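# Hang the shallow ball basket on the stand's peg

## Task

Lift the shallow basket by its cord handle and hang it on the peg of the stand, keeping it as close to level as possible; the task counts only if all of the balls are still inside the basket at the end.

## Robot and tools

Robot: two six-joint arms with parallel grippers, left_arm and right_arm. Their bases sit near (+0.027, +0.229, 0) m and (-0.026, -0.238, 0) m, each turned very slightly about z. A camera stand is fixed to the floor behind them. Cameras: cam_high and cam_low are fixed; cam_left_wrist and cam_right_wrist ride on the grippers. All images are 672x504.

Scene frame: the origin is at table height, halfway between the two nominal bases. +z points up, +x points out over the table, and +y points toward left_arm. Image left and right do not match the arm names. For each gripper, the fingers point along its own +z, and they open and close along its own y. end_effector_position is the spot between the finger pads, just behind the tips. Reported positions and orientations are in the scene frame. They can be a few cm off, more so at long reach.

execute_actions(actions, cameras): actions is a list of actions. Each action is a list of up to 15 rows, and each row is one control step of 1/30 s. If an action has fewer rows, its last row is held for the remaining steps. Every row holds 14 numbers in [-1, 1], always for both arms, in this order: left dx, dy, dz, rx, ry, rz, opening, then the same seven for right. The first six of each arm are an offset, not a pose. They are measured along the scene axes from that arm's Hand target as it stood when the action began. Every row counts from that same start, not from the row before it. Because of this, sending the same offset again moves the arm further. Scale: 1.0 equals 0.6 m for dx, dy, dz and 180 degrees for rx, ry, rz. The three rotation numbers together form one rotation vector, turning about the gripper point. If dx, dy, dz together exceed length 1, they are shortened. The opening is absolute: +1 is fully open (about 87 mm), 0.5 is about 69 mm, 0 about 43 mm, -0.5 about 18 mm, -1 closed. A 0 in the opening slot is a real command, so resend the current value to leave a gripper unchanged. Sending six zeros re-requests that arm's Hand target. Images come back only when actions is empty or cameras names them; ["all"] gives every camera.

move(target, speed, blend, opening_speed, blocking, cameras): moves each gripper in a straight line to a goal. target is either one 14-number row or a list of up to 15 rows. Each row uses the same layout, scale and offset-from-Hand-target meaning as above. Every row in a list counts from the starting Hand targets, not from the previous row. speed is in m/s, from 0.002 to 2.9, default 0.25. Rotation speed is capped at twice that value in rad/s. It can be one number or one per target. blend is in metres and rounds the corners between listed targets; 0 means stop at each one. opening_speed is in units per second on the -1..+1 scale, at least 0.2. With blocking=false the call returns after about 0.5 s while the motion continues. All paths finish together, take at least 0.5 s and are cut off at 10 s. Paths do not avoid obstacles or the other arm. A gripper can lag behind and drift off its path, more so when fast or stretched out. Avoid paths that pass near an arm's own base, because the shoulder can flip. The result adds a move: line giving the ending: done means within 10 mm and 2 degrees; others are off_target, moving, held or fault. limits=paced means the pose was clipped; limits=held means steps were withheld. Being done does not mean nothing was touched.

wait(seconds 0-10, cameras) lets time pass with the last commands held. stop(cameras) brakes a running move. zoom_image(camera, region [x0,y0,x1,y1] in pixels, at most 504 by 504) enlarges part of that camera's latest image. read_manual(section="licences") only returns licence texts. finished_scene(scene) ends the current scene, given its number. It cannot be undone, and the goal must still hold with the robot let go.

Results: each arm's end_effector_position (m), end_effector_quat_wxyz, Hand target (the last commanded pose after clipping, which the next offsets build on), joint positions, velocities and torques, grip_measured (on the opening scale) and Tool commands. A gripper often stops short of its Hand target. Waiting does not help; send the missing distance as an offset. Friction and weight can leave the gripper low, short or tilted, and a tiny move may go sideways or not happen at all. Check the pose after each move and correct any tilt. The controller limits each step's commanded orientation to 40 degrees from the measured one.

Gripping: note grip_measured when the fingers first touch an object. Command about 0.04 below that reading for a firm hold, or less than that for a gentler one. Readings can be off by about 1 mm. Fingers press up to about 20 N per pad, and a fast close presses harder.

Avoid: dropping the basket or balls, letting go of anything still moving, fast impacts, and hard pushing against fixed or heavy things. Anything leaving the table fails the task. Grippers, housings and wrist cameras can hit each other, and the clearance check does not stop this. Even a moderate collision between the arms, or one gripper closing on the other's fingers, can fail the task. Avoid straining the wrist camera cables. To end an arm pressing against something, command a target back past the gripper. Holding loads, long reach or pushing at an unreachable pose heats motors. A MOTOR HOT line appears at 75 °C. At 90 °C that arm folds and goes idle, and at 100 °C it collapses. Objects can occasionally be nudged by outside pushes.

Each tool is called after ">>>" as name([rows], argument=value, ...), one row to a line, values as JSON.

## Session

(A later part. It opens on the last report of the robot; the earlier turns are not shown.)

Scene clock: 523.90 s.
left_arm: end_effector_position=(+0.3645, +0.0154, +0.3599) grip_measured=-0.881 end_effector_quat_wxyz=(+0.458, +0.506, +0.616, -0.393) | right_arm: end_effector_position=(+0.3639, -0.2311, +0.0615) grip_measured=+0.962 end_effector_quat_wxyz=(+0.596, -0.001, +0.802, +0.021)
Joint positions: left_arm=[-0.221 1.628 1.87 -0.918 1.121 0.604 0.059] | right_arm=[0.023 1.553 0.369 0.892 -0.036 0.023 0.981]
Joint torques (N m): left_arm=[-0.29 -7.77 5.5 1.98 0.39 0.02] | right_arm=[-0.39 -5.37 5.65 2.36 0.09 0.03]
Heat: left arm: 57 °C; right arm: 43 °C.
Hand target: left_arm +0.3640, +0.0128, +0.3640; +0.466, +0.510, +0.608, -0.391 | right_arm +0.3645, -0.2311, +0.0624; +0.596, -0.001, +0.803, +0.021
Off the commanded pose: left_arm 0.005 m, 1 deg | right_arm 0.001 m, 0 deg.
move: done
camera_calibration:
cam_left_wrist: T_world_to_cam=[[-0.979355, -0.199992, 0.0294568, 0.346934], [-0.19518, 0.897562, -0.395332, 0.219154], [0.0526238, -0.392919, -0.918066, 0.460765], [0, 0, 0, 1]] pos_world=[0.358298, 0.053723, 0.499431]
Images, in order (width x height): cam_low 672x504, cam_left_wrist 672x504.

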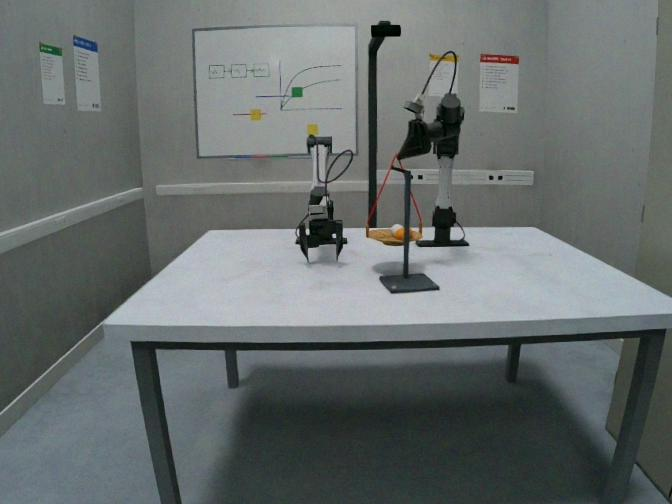

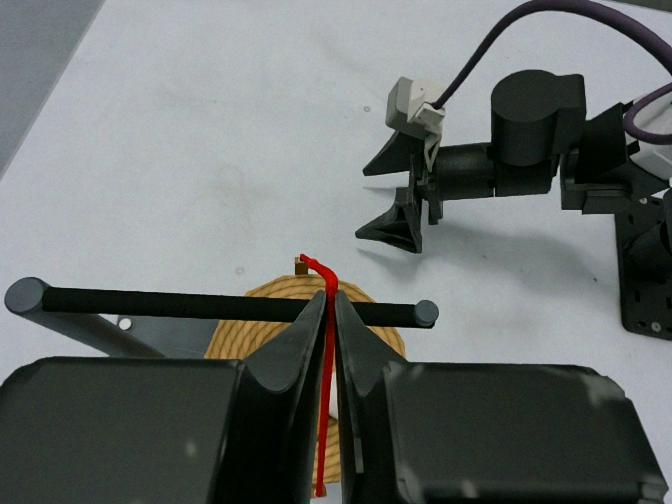

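>>> move([
  [-0.0067,0.0127,-0.0142,0,0,0,-1,0,0,0,0,0,0,1],
  [-0.01,0.0127,-0.0333,0,0,0,-1,0,0,0,0,0,0,1],
], speed=0.03, cameras=["cam_low","cam_left_wrist"])

>>> zoom_image(camera="cam_left_wrist", region=[230, 180, 430, 380])

>>> zoom_image(camera="cam_low", region=[340, 130, 440, 270])

Scene clock: 555.93 s.
left_arm: end_effector_position=(+0.3644, +0.0190, +0.3283) grip_measured=-0.881 end_effector_quat_wxyz=(+0.443, +0.500, +0.629, -0.398) | right_arm: end_effector_position=(+0.3639, -0.2311, +0.0615) grip_measured=+0.962 end_effector_quat_wxyz=(+0.596, -0.001, +0.802, +0.021)
Joint positions: left_arm=[-0.212 1.604 1.734 -0.864 1.121 0.622 0.059] | right_arm=[0.023 1.553 0.369 0.892 -0.036 0.023 0.981]
Joint torques (N m): left_arm=[0.64 -10.55 5.63 1.9 0.57 0.18] | right_arm=[-0.55 -5.31 5.83 2.3 0.01 -0.01]
Heat: left arm: 51 °C; right arm: 44 °C.
Hand target: left_arm +0.3580, +0.0205, +0.3441; +0.466, +0.510, +0.608, -0.391 | right_arm +0.3645, -0.2311, +0.0624; +0.596, -0.001, +0.803, +0.021
Off the commanded pose: left_arm 0.017 m, 4 deg | right_arm 0.001 m, 0 deg.
move: off_target (left_arm)
camera_calibration:
cam_left_wrist: T_world_to_cam=[[-0.976712, -0.204288, 0.0655725, 0.335708], [-0.213838, 0.901939, -0.375206, 0.203541], [0.0175076, -0.380491, -0.924619, 0.44793], [0, 0, 0, 1]] pos_world=[0.363573, 0.0554325, 0.468522]
Images, in order (width x height): cam_low 672x504, cam_left_wrist 672x504.

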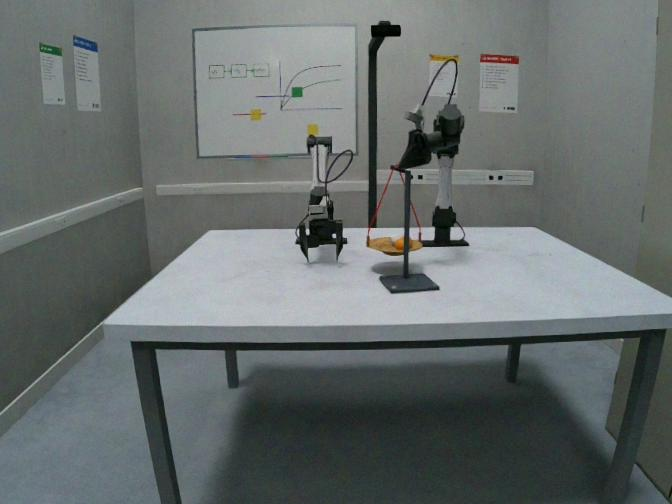

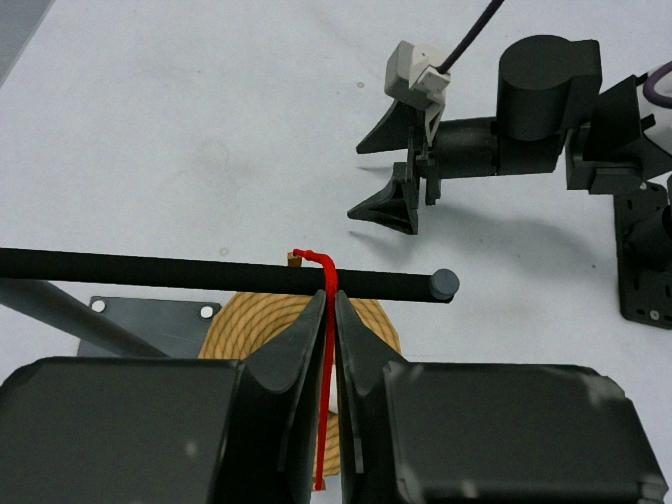

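Scaled by 2.520 from the camera's 672x504 image, which has a finer 960x720 frame.

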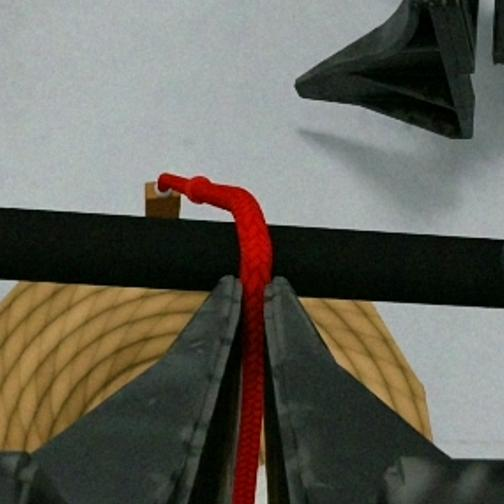

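Scaled by 3.600 from the camera's 672x504 image, which has a finer 960x720 frame.

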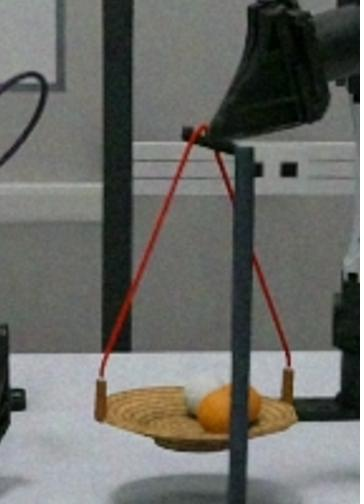

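>>> move([
  [0.0067,-0.0128,0.0567,0,0,0,-1,0,0,0,0,0,0,1],
  [0.002,0.0,0.024,0,0,0,-1,0,0,0,0,0,0,1],
], speed=0.03, cameras=["cam_low","cam_left_wrist"])

>>> zoom_image(camera="cam_left_wrist", region=[230, 180, 430, 380])

>>> zoom_image(camera="cam_low", region=[340, 130, 440, 270])

Scene clock: 574.73 s.
left_arm: end_effector_position=(+0.3626, +0.0192, +0.3465) grip_measured=-0.881 end_effector_quat_wxyz=(+0.445, +0.500, +0.627, -0.397) | right_arm: end_effector_position=(+0.3639, -0.2311, +0.0615) grip_measured=+0.962 end_effector_quat_wxyz=(+0.596, -0.001, +0.802, +0.021)
Joint positions: left_arm=[-0.212 1.621 1.827 -0.929 1.121 0.617 0.059] | right_arm=[0.023 1.553 0.369 0.892 -0.036 0.023 0.981]
Joint torques (N m): left_arm=[0.72 -9.44 5.52 1.92 0.57 0.26] | right_arm=[-0.5 -5.23 5.79 2.31 0.06 -0.08]
Heat: left arm: 50 °C; right arm: 44 °C.
Hand target: left_arm +0.3593, +0.0205, +0.3584; +0.466, +0.510, +0.608, -0.391 | right_arm +0.3645, -0.2311, +0.0624; +0.596, -0.001, +0.803, +0.021
Off the commanded pose: left_arm 0.013 m, 4 deg | right_arm 0.001 m, 0 deg.
move: off_target (left_arm)
camera_calibration:
cam_left_wrist: T_world_to_cam=[[-0.976716, -0.205539, 0.0614708, 0.334372], [-0.21336, 0.90071, -0.378416, 0.21074], [0.0224119, -0.38272, -0.923592, 0.462791], [0, 0, 0, 1]] pos_world=[0.361178, 0.0560303, 0.486624]
Images, in order (width x height): cam_low 672x504, cam_left_wrist 672x504.

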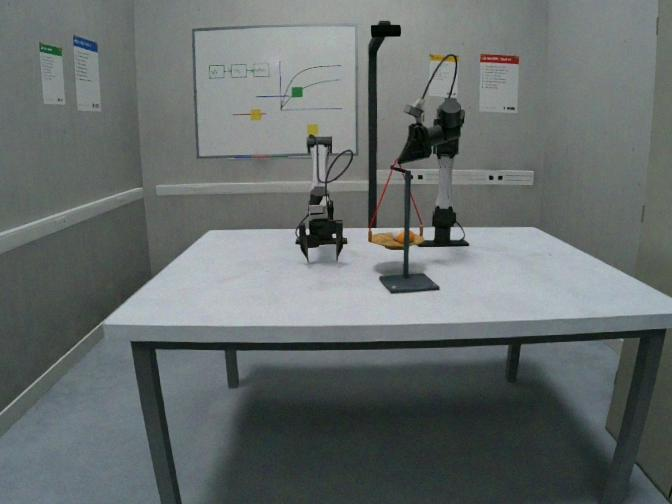

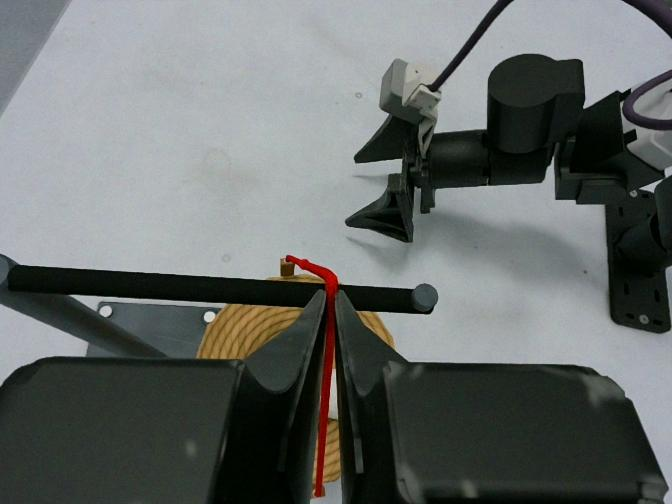

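Scaled by 2.520 from the camera's 672x504 image, which has a finer 960x720 frame.

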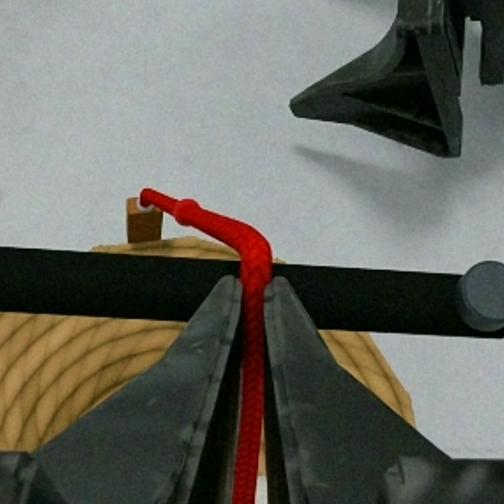

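Scaled by 3.600 from the camera's 672x504 image, which has a finer 960x720 frame.

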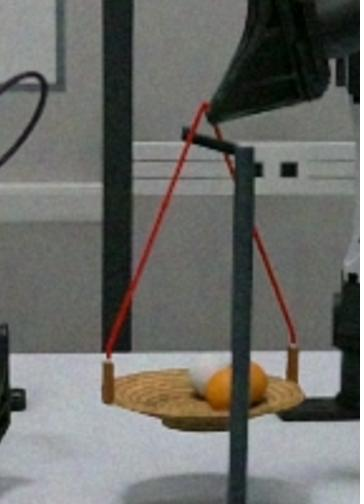

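>>> move(target=[0.0,0.001,-0.0175,0,0,0,-1,0,0,0,0,0,0,1], speed=0.03, cameras=["cam_low","cam_left_wrist"])

>>> zoom_image(camera="cam_left_wrist", region=[230, 180, 430, 380])

>>> zoom_image(camera="cam_low", region=[340, 130, 440, 270])

Scene clock: 581.50 s.
left_arm: end_effector_position=(+0.3650, +0.0189, +0.3318) grip_measured=-0.881 end_effector_quat_wxyz=(+0.441, +0.500, +0.630, -0.399) | right_arm: end_effector_position=(+0.3639, -0.2311, +0.0615) grip_measured=+0.962 end_effector_quat_wxyz=(+0.596, -0.001, +0.802, +0.021)
Joint positions: left_arm=[-0.212 1.615 1.763 -0.887 1.121 0.623 0.059] | right_arm=[0.023 1.553 0.369 0.892 -0.036 0.023 0.981]
Joint torques (N m): left_arm=[0.84 -10.56 5.65 1.91 0.59 0.22] | right_arm=[-0.61 -5.53 5.63 2.25 0.1 -0.01]
Heat: left arm: 49 °C; right arm: 44 °C.
Hand target: left_arm +0.3592, +0.0211, +0.3480; +0.466, +0.510, +0.608, -0.391 | right_arm +0.3645, -0.2311, +0.0624; +0.596, -0.001, +0.803, +0.021
Off the commanded pose: left_arm 0.017 m, 4 deg | right_arm 0.001 m, 0 deg.
move: off_target (left_arm)
camera_calibration:
cam_left_wrist: T_world_to_cam=[[-0.976538, -0.203966, 0.0690783, 0.33478], [-0.214903, 0.902472, -0.373311, 0.204695], [0.0138015, -0.379397, -0.925131, 0.452511], [0, 0, 0, 1]] pos_world=[0.364669, 0.0552336, 0.471921]
Images, in order (width x height): cam_low 672x504, cam_left_wrist 672x504.

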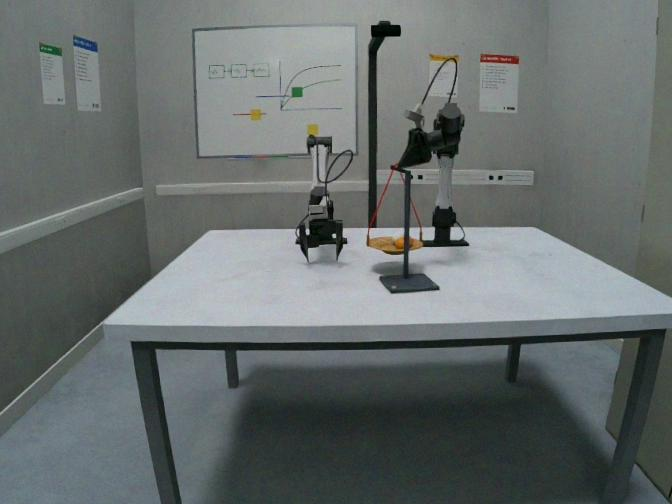

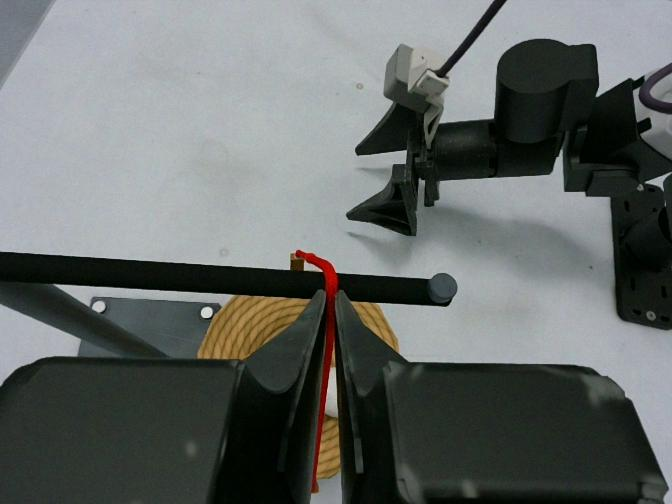

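Scaled by 2.520 from the camera's 672x504 image, which has a finer 960x720 frame.

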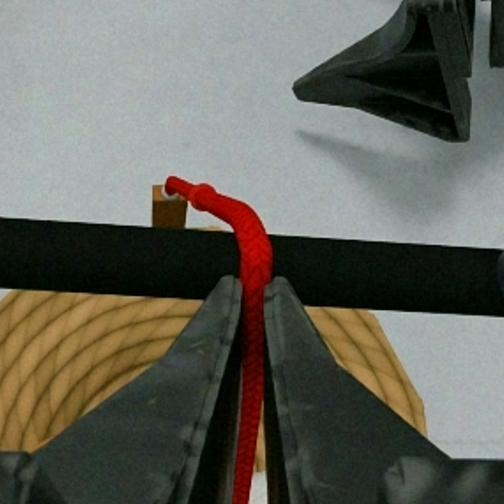

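Scaled by 3.600 from the camera's 672x504 image, which has a finer 960x720 frame.

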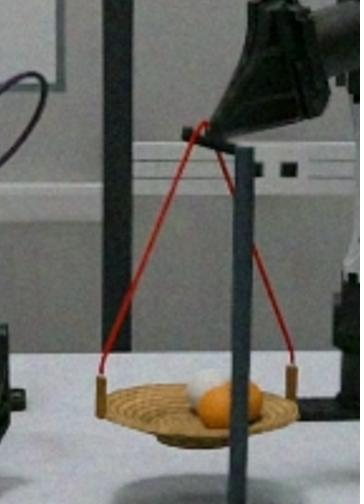

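>>> move([
  [0,0,0,0,0,0,-0.4,0,0,0,0,0,0,1],
  [0.005,0.0467,0.003,0,0,0,-0.4,0,0,0,0,0,0,1],
  [0.0,0.1,0.02,0,0,0,-0.4,0,0,0,0,0,0,1],
], speed=[0.05,0.05,0.08], blend=[0,0.01,0], opening_speed=0.3, cameras=["cam_low","cam_left_wrist","cam_high"])

>>> zoom_image(camera="cam_low", region=[340, 150, 440, 270])

>>> zoom_image(camera="cam_left_wrist", region=[180, 100, 480, 400])

Scene clock: 651.27 s.
left_arm: end_effector_position=(+0.3561, +0.0816, +0.3587) grip_measured=-0.400 end_effector_quat_wxyz=(+0.466, +0.509, +0.613, -0.385) | right_arm: end_effector_position=(+0.3639, -0.2311, +0.0615) grip_measured=+0.962 end_effector_quat_wxyz=(+0.596, -0.001, +0.802, +0.021)
Joint positions: left_arm=[-0.011 1.679 2 -1.365 1.254 1.025 0.3] | right_arm=[0.023 1.553 0.369 0.892 -0.036 0.023 0.981]
Joint torques (N m): left_arm=[0.38 -4.85 7.6 1.05 0.69 0.25] | right_arm=[-0.31 -5.03 5.57 2.27 0.07 -0.04]
Heat: left arm: 49 °C; right arm: 44 °C.
Hand target: left_arm +0.3592, +0.0810, +0.3600; +0.466, +0.510, +0.608, -0.391 | right_arm +0.3645, -0.2311, +0.0624; +0.596, -0.001, +0.803, +0.021
Off the commanded pose: left_arm 0.003 m, 1 deg | right_arm 0.001 m, 0 deg.
move: done
camera_calibration:
cam_left_wrist: T_world_to_cam=[[-0.978311, -0.207049, 0.00615692, 0.360537], [-0.192319, 0.896867, -0.398299, 0.157592], [0.0769455, -0.390845, -0.917235, 0.47695], [0, 0, 0, 1]] pos_world=[0.346326, 0.119723, 0.498025]
Images, in order (width x height): cam_high 672x504, cam_low 672x504, cam_left_wrist 672x504.

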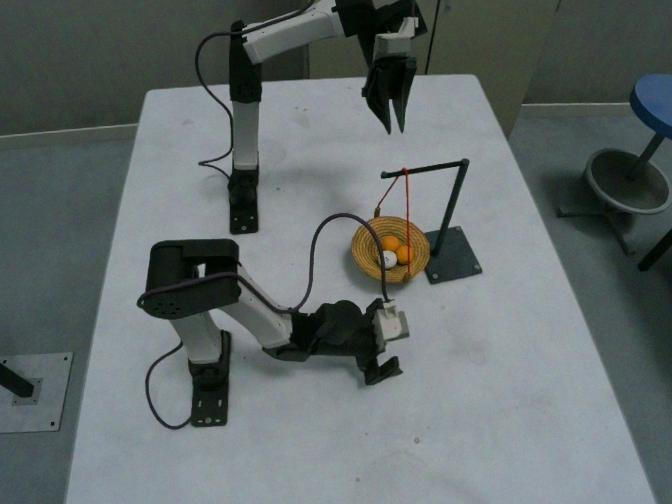

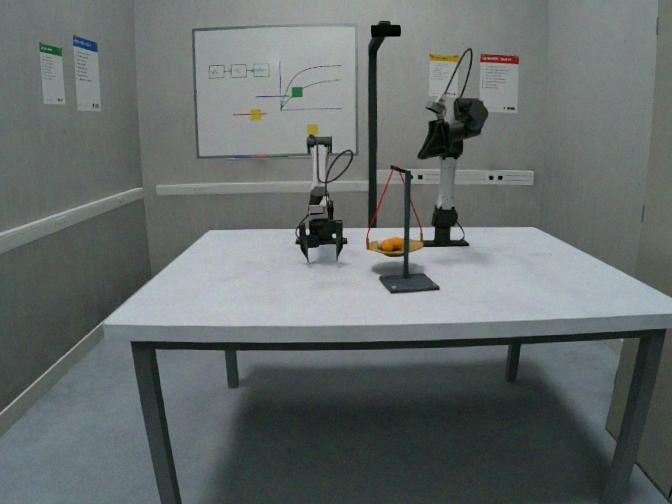

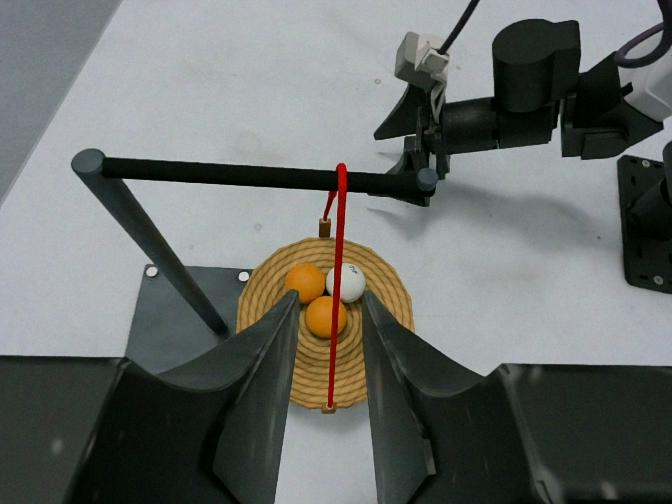

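Scaled by 4.200 from the camera's 672x504 image, which has a finer 960x720 frame.

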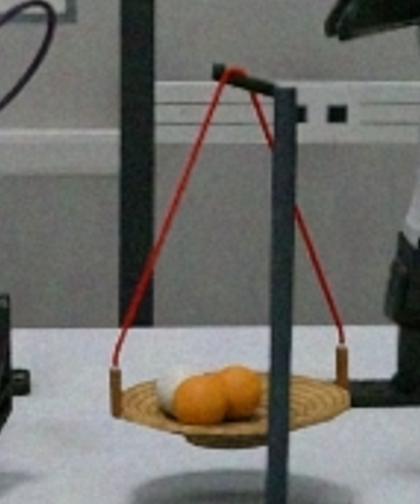

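Scaled by 1.680 from the camera's 672x504 image, which has a finer 960x720 frame.

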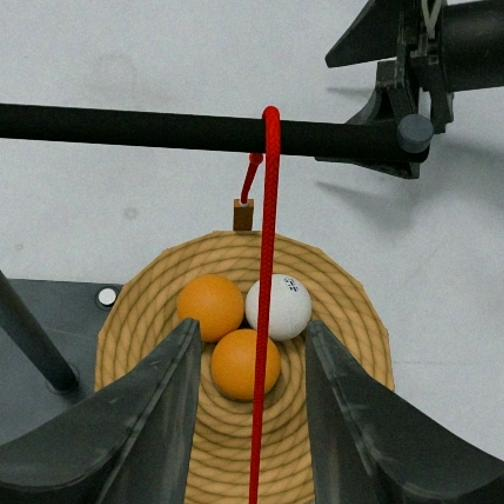

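>>> move([
  [-0.0053,-0.035,-0.09,0,0,0,-0.4,0,0,0,0,0,0,1],
  [-0.0053,-0.0905,-0.09,0,0,0,-0.4,0,0,0,0,0,0,1],
], speed=[0.1,0.06], blend=[0.01,0], cameras=["cam_low","cam_left_wrist"])

>>> zoom_image(camera="cam_left_wrist", region=[230, 180, 430, 380])

>>> zoom_image(camera="cam_low", region=[340, 150, 440, 270])

Scene clock: 668.83 s.
left_arm: end_effector_position=(+0.3606, +0.0264, +0.2997) grip_measured=-0.400 end_effector_quat_wxyz=(+0.456, +0.507, +0.612, -0.401) | right_arm: end_effector_position=(+0.3639, -0.2311, +0.0615) grip_measured=+0.962 end_effector_quat_wxyz=(+0.596, -0.001, +0.802, +0.021)
Joint positions: left_arm=[-0.183 1.543 1.535 -0.726 1.167 0.663 0.3] | right_arm=[0.023 1.553 0.369 0.892 -0.036 0.023 0.981]
Joint torques (N m): left_arm=[-0.12 -9.43 5.46 1.75 0.27 0.05] | right_arm=[-0.43 -5.3 5.72 2.18 0.07 -0.05]
Heat: left arm: 50 °C; right arm: 44 °C.
Hand target: left_arm +0.3560, +0.0268, +0.3060; +0.466, +0.510, +0.608, -0.391 | right_arm +0.3645, -0.2311, +0.0624; +0.596, -0.001, +0.803, +0.021
Off the commanded pose: left_arm 0.008 m, 2 deg | right_arm 0.001 m, 0 deg.
move: done
camera_calibration:
cam_left_wrist: T_world_to_cam=[[-0.981687, -0.186815, 0.0373003, 0.345182], [-0.185819, 0.895863, -0.40361, 0.183803], [0.0419847, -0.40315, -0.91417, 0.412984], [0, 0, 0, 1]] pos_world=[0.355676, 0.0663178, 0.438847]
Images, in order (width x height): cam_low 672x504, cam_left_wrist 672x504.

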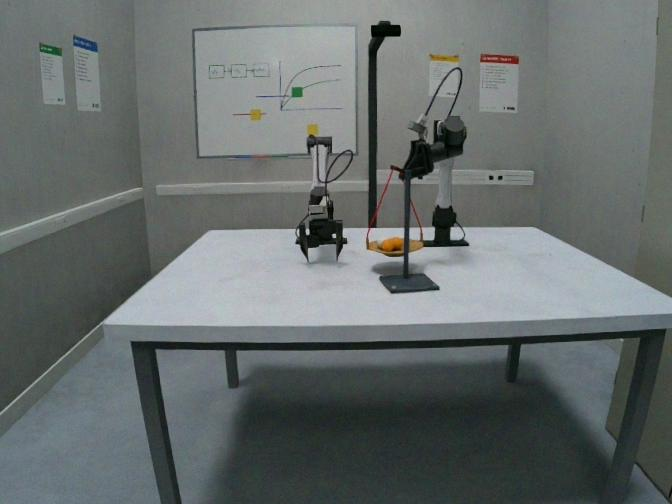

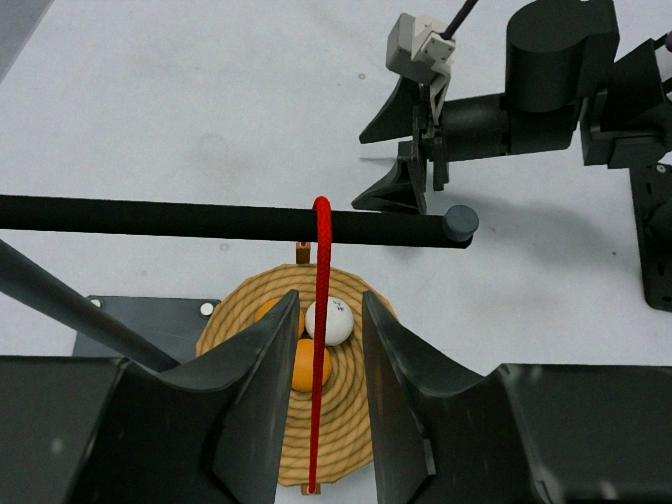

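Scaled by 2.520 from the camera's 672x504 image, which has a finer 960x720 frame.

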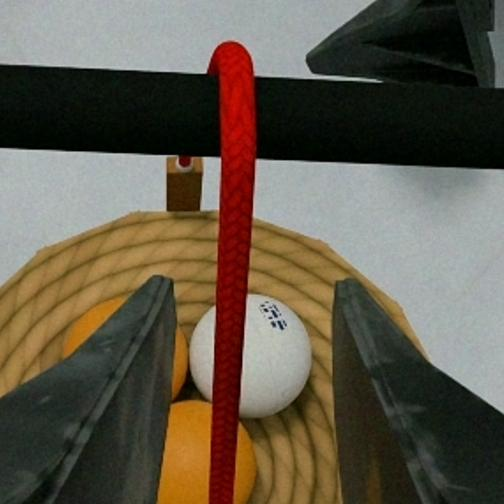

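Scaled by 4.200 from the camera's 672x504 image, which has a finer 960x720 frame.

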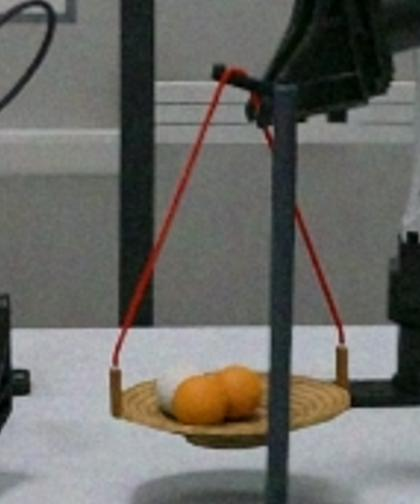

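>>> move(target=[0.003,0,0,0,0,0,-1,0,0,0,0,0,0,1], opening_speed=0.4, cameras=["cam_low","cam_left_wrist"])

>>> zoom_image(camera="cam_low", region=[340, 150, 440, 270])

Scene clock: 678.97 s.
left_arm: end_effector_position=(+0.3609, +0.0265, +0.2998) grip_measured=-0.878 end_effector_quat_wxyz=(+0.457, +0.507, +0.612, -0.400) | right_arm: end_effector_position=(+0.3639, -0.2311, +0.0615) grip_measured=+0.962 end_effector_quat_wxyz=(+0.596, -0.001, +0.802, +0.021)
Joint positions: left_arm=[-0.183 1.543 1.535 -0.724 1.166 0.662 0.061] | right_arm=[0.023 1.553 0.369 0.892 -0.036 0.023 0.981]
Joint torques (N m): left_arm=[-0.02 -8.88 5.91 1.75 0.28 0.04] | right_arm=[-0.58 -5.39 5.6 2.27 0.11 0]
Heat: left arm: 49 °C; right arm: 44 °C.
Hand target: left_arm +0.3579, +0.0268, +0.3060; +0.466, +0.510, +0.608, -0.391 | right_arm +0.3645, -0.2311, +0.0624; +0.596, -0.001, +0.803, +0.021
Off the commanded pose: left_arm 0.007 m, 2 deg | right_arm 0.001 m, 0 deg.
move: done
camera_calibration:
cam_left_wrist: T_world_to_cam=[[-0.981628, -0.187435, 0.0357093, 0.345997], [-0.185738, 0.895822, -0.403738, 0.183892], [0.0436855, -0.402953, -0.914177, 0.412456], [0, 0, 0, 1]] pos_world=[0.355778, 0.0663178, 0.438946]
Images, in order (width x height): cam_low 672x504, cam_left_wrist 672x504.

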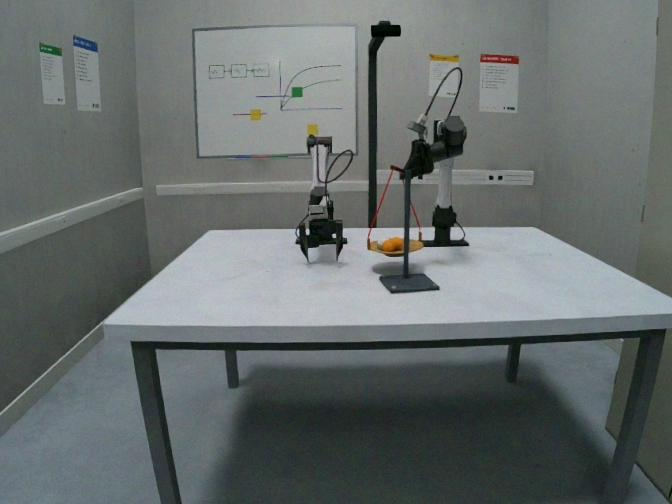

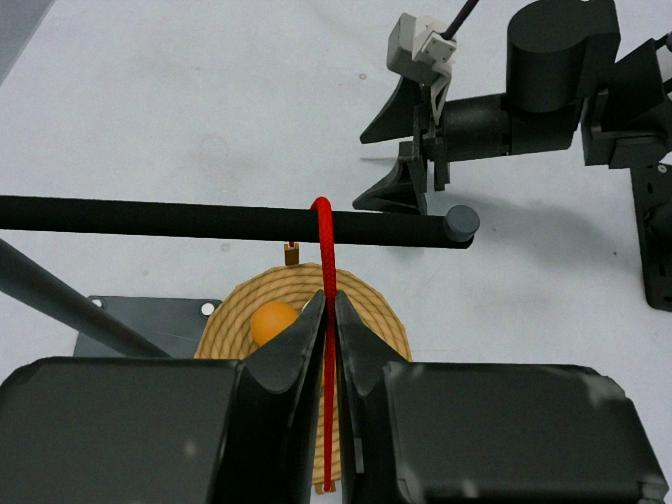

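Scaled by 4.200 from the camera's 672x504 image, which has a finer 960x720 frame.

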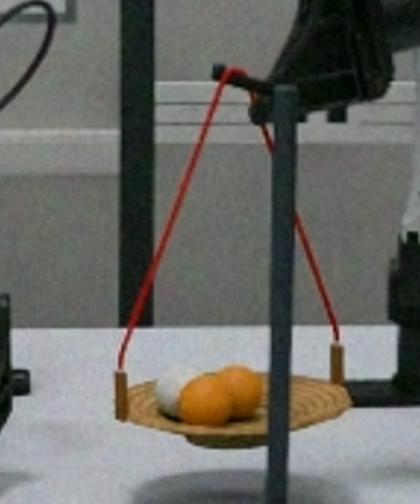

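>>> move(target=[-0.0005,0.003,-0.0085,0,0,0,-1,0,0,0,0,0,0,1], speed=0.02, cameras=["cam_low","cam_left_wrist"])

>>> zoom_image(camera="cam_low", region=[340, 150, 440, 270])

Scene clock: 685.50 s.
left_arm: end_effector_position=(+0.3624, +0.0262, +0.2967) grip_measured=-0.878 end_effector_quat_wxyz=(+0.458, +0.508, +0.611, -0.399) | right_arm: end_effector_position=(+0.3639, -0.2311, +0.0615) grip_measured=+0.962 end_effector_quat_wxyz=(+0.596, -0.001, +0.802, +0.021)
Joint positions: left_arm=[-0.183 1.543 1.52 -0.704 1.166 0.662 0.061] | right_arm=[0.023 1.553 0.369 0.892 -0.036 0.023 0.981]
Joint torques (N m): left_arm=[0.39 -9.31 5.26 1.65 0.31 0.14] | right_arm=[-0.57 -5.14 5.7 2.24 0.03 -0.01]
Heat: left arm: 48 °C; right arm: 44 °C.
Hand target: left_arm +0.3576, +0.0286, +0.3009; +0.466, +0.510, +0.608, -0.391 | right_arm +0.3645, -0.2311, +0.0624; +0.596, -0.001, +0.803, +0.021
Off the commanded pose: left_arm 0.007 m, 1 deg | right_arm 0.001 m, 0 deg.
move: done
camera_calibration:
cam_left_wrist: T_world_to_cam=[[-0.981788, -0.187433, 0.0310149, 0.348981], [-0.183767, 0.895514, -0.405319, 0.182886], [0.048196, -0.403637, -0.913649, 0.407753], [0, 0, 0, 1]] pos_world=[0.356582, 0.0662172, 0.435846]
Images, in order (width x height): cam_low 672x504, cam_left_wrist 672x504.

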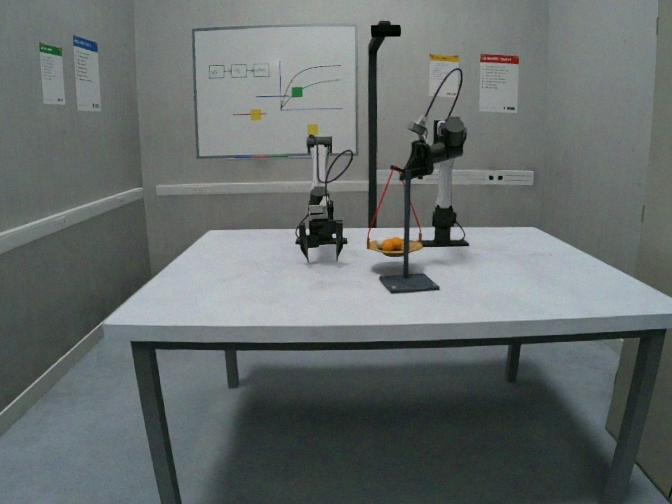

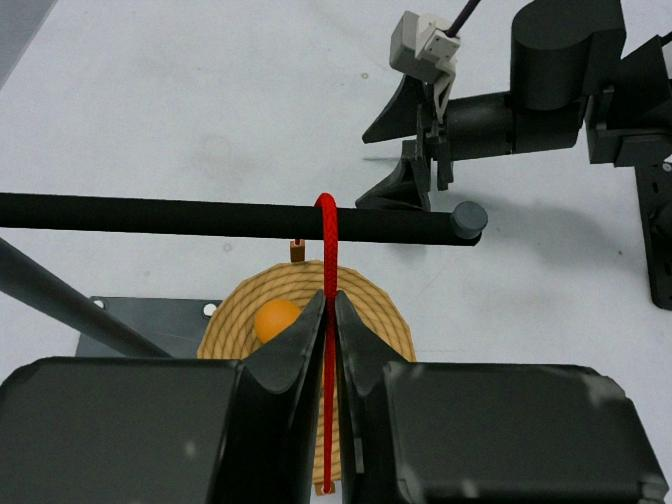

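Scaled by 4.200 from the camera's 672x504 image, which has a finer 960x720 frame.

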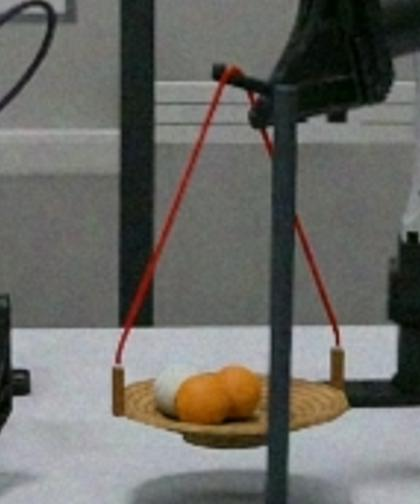

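>>> move([
  [0,0,0,0,0,0,-0.4,0,0,0,0,0,0,1],
  [0.003,0.0467,0.01,0,0,0,-0.4,0,0,0,0,0,0,1],
  [-0.01,0.167,0.1,0,0,0,-0.4,0,0,0,0,0,0,1],
], speed=[0.05,0.05,0.1], blend=[0,0.01,0], opening_speed=0.3, cameras=["cam_low","cam_left_wrist","cam_high"])

>>> zoom_image(camera="cam_low", region=[340, 150, 440, 270])

Scene clock: 696.90 s.
left_arm: end_effector_position=(+0.3502, +0.1285, +0.3570) grip_measured=-0.400 end_effector_quat_wxyz=(+0.493, +0.482, +0.626, -0.364) | right_arm: end_effector_position=(+0.3639, -0.2311, +0.0615) grip_measured=+0.962 end_effector_quat_wxyz=(+0.596, -0.001, +0.802, +0.021)
Joint positions: left_arm=[0.151 1.663 1.984 -1.545 1.303 1.232 0.3] | right_arm=[0.023 1.553 0.369 0.892 -0.036 0.023 0.981]
Joint torques (N m): left_arm=[0.42 -5.34 7.12 0.78 0.7 0.27] | right_arm=[-0.27 -5.08 5.67 2.25 0.09 -0.01]
Heat: left arm: 48 °C; right arm: 44 °C.
Hand target: left_arm +0.3516, +0.1287, +0.3607; +0.466, +0.510, +0.608, -0.391 | right_arm +0.3645, -0.2311, +0.0624; +0.596, -0.001, +0.803, +0.021
Off the commanded pose: left_arm 0.004 m, 6 deg | right_arm 0.001 m, 0 deg.
joint sent to its limit (left arm) — joint 4 (wrist pitch), lower limit. The joint targets are off in orientation, not in position.
move: off_target (left_arm)
camera_calibration:
cam_left_wrist: T_world_to_cam=[[-0.956645, -0.291099, -0.00958012, 0.373364], [-0.260575, 0.8701, -0.418361, 0.148373], [0.13012, -0.397727, -0.90823, 0.473224], [0, 0, 0, 1]] pos_world=[0.334263, 0.167801, 0.495446]
Images, in order (width x height): cam_high 672x504, cam_low 672x504, cam_left_wrist 672x504.

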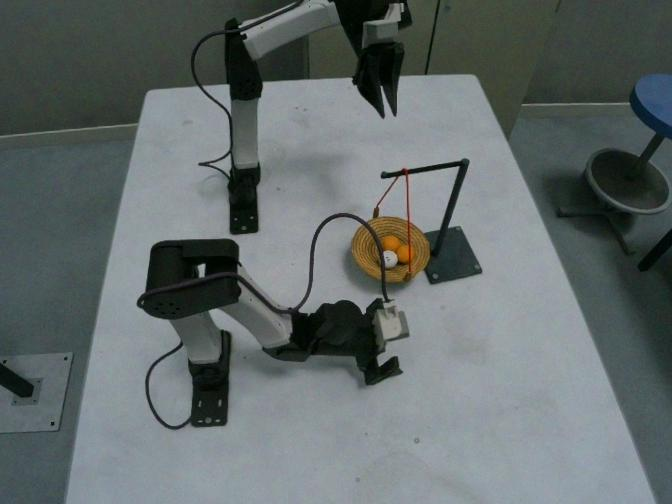

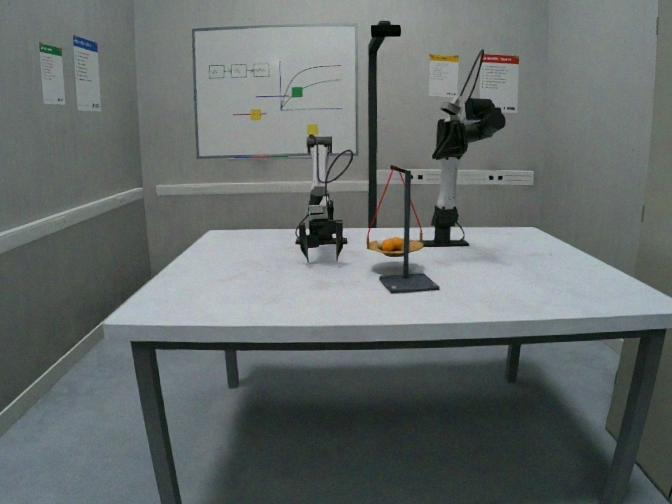

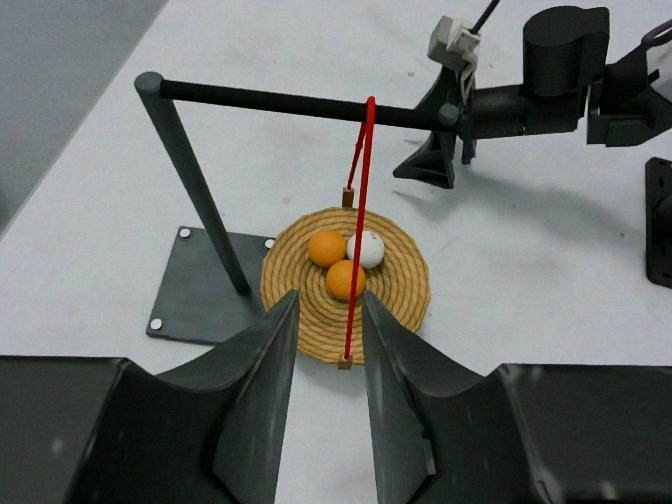

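Scaled by 4.200 from the camera's 672x504 image, which has a finer 960x720 frame.

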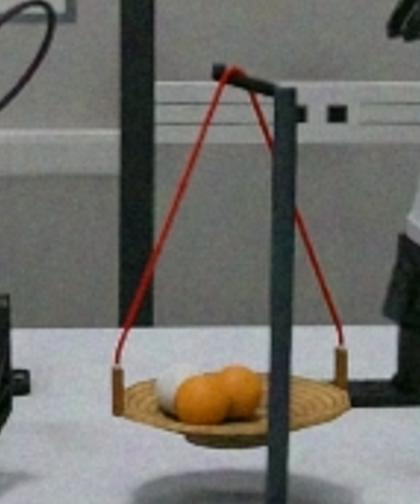

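>>> zoom_image(camera="cam_low", region=[360, 225, 430, 265])

>>> zoom_image(camera="cam_high", region=[330, 160, 450, 300])

Scaled by 7.200 from the camera's 672x504 image, which has a finer 960x720 frame.

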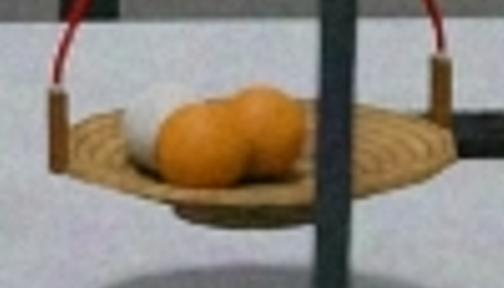

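Scaled by 3.600 from the camera's 672x504 image, which has a finer 960x720 frame.

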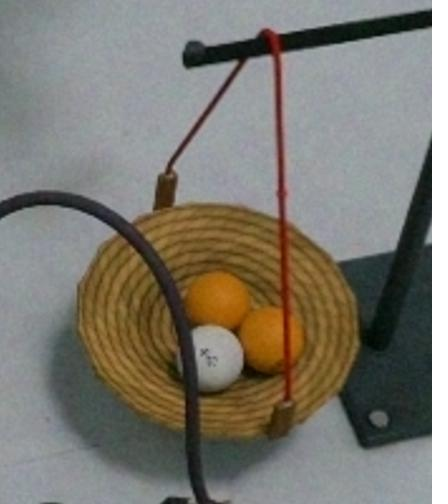

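>>> finished_scene(scene=2)

The scene is finished: the task was done.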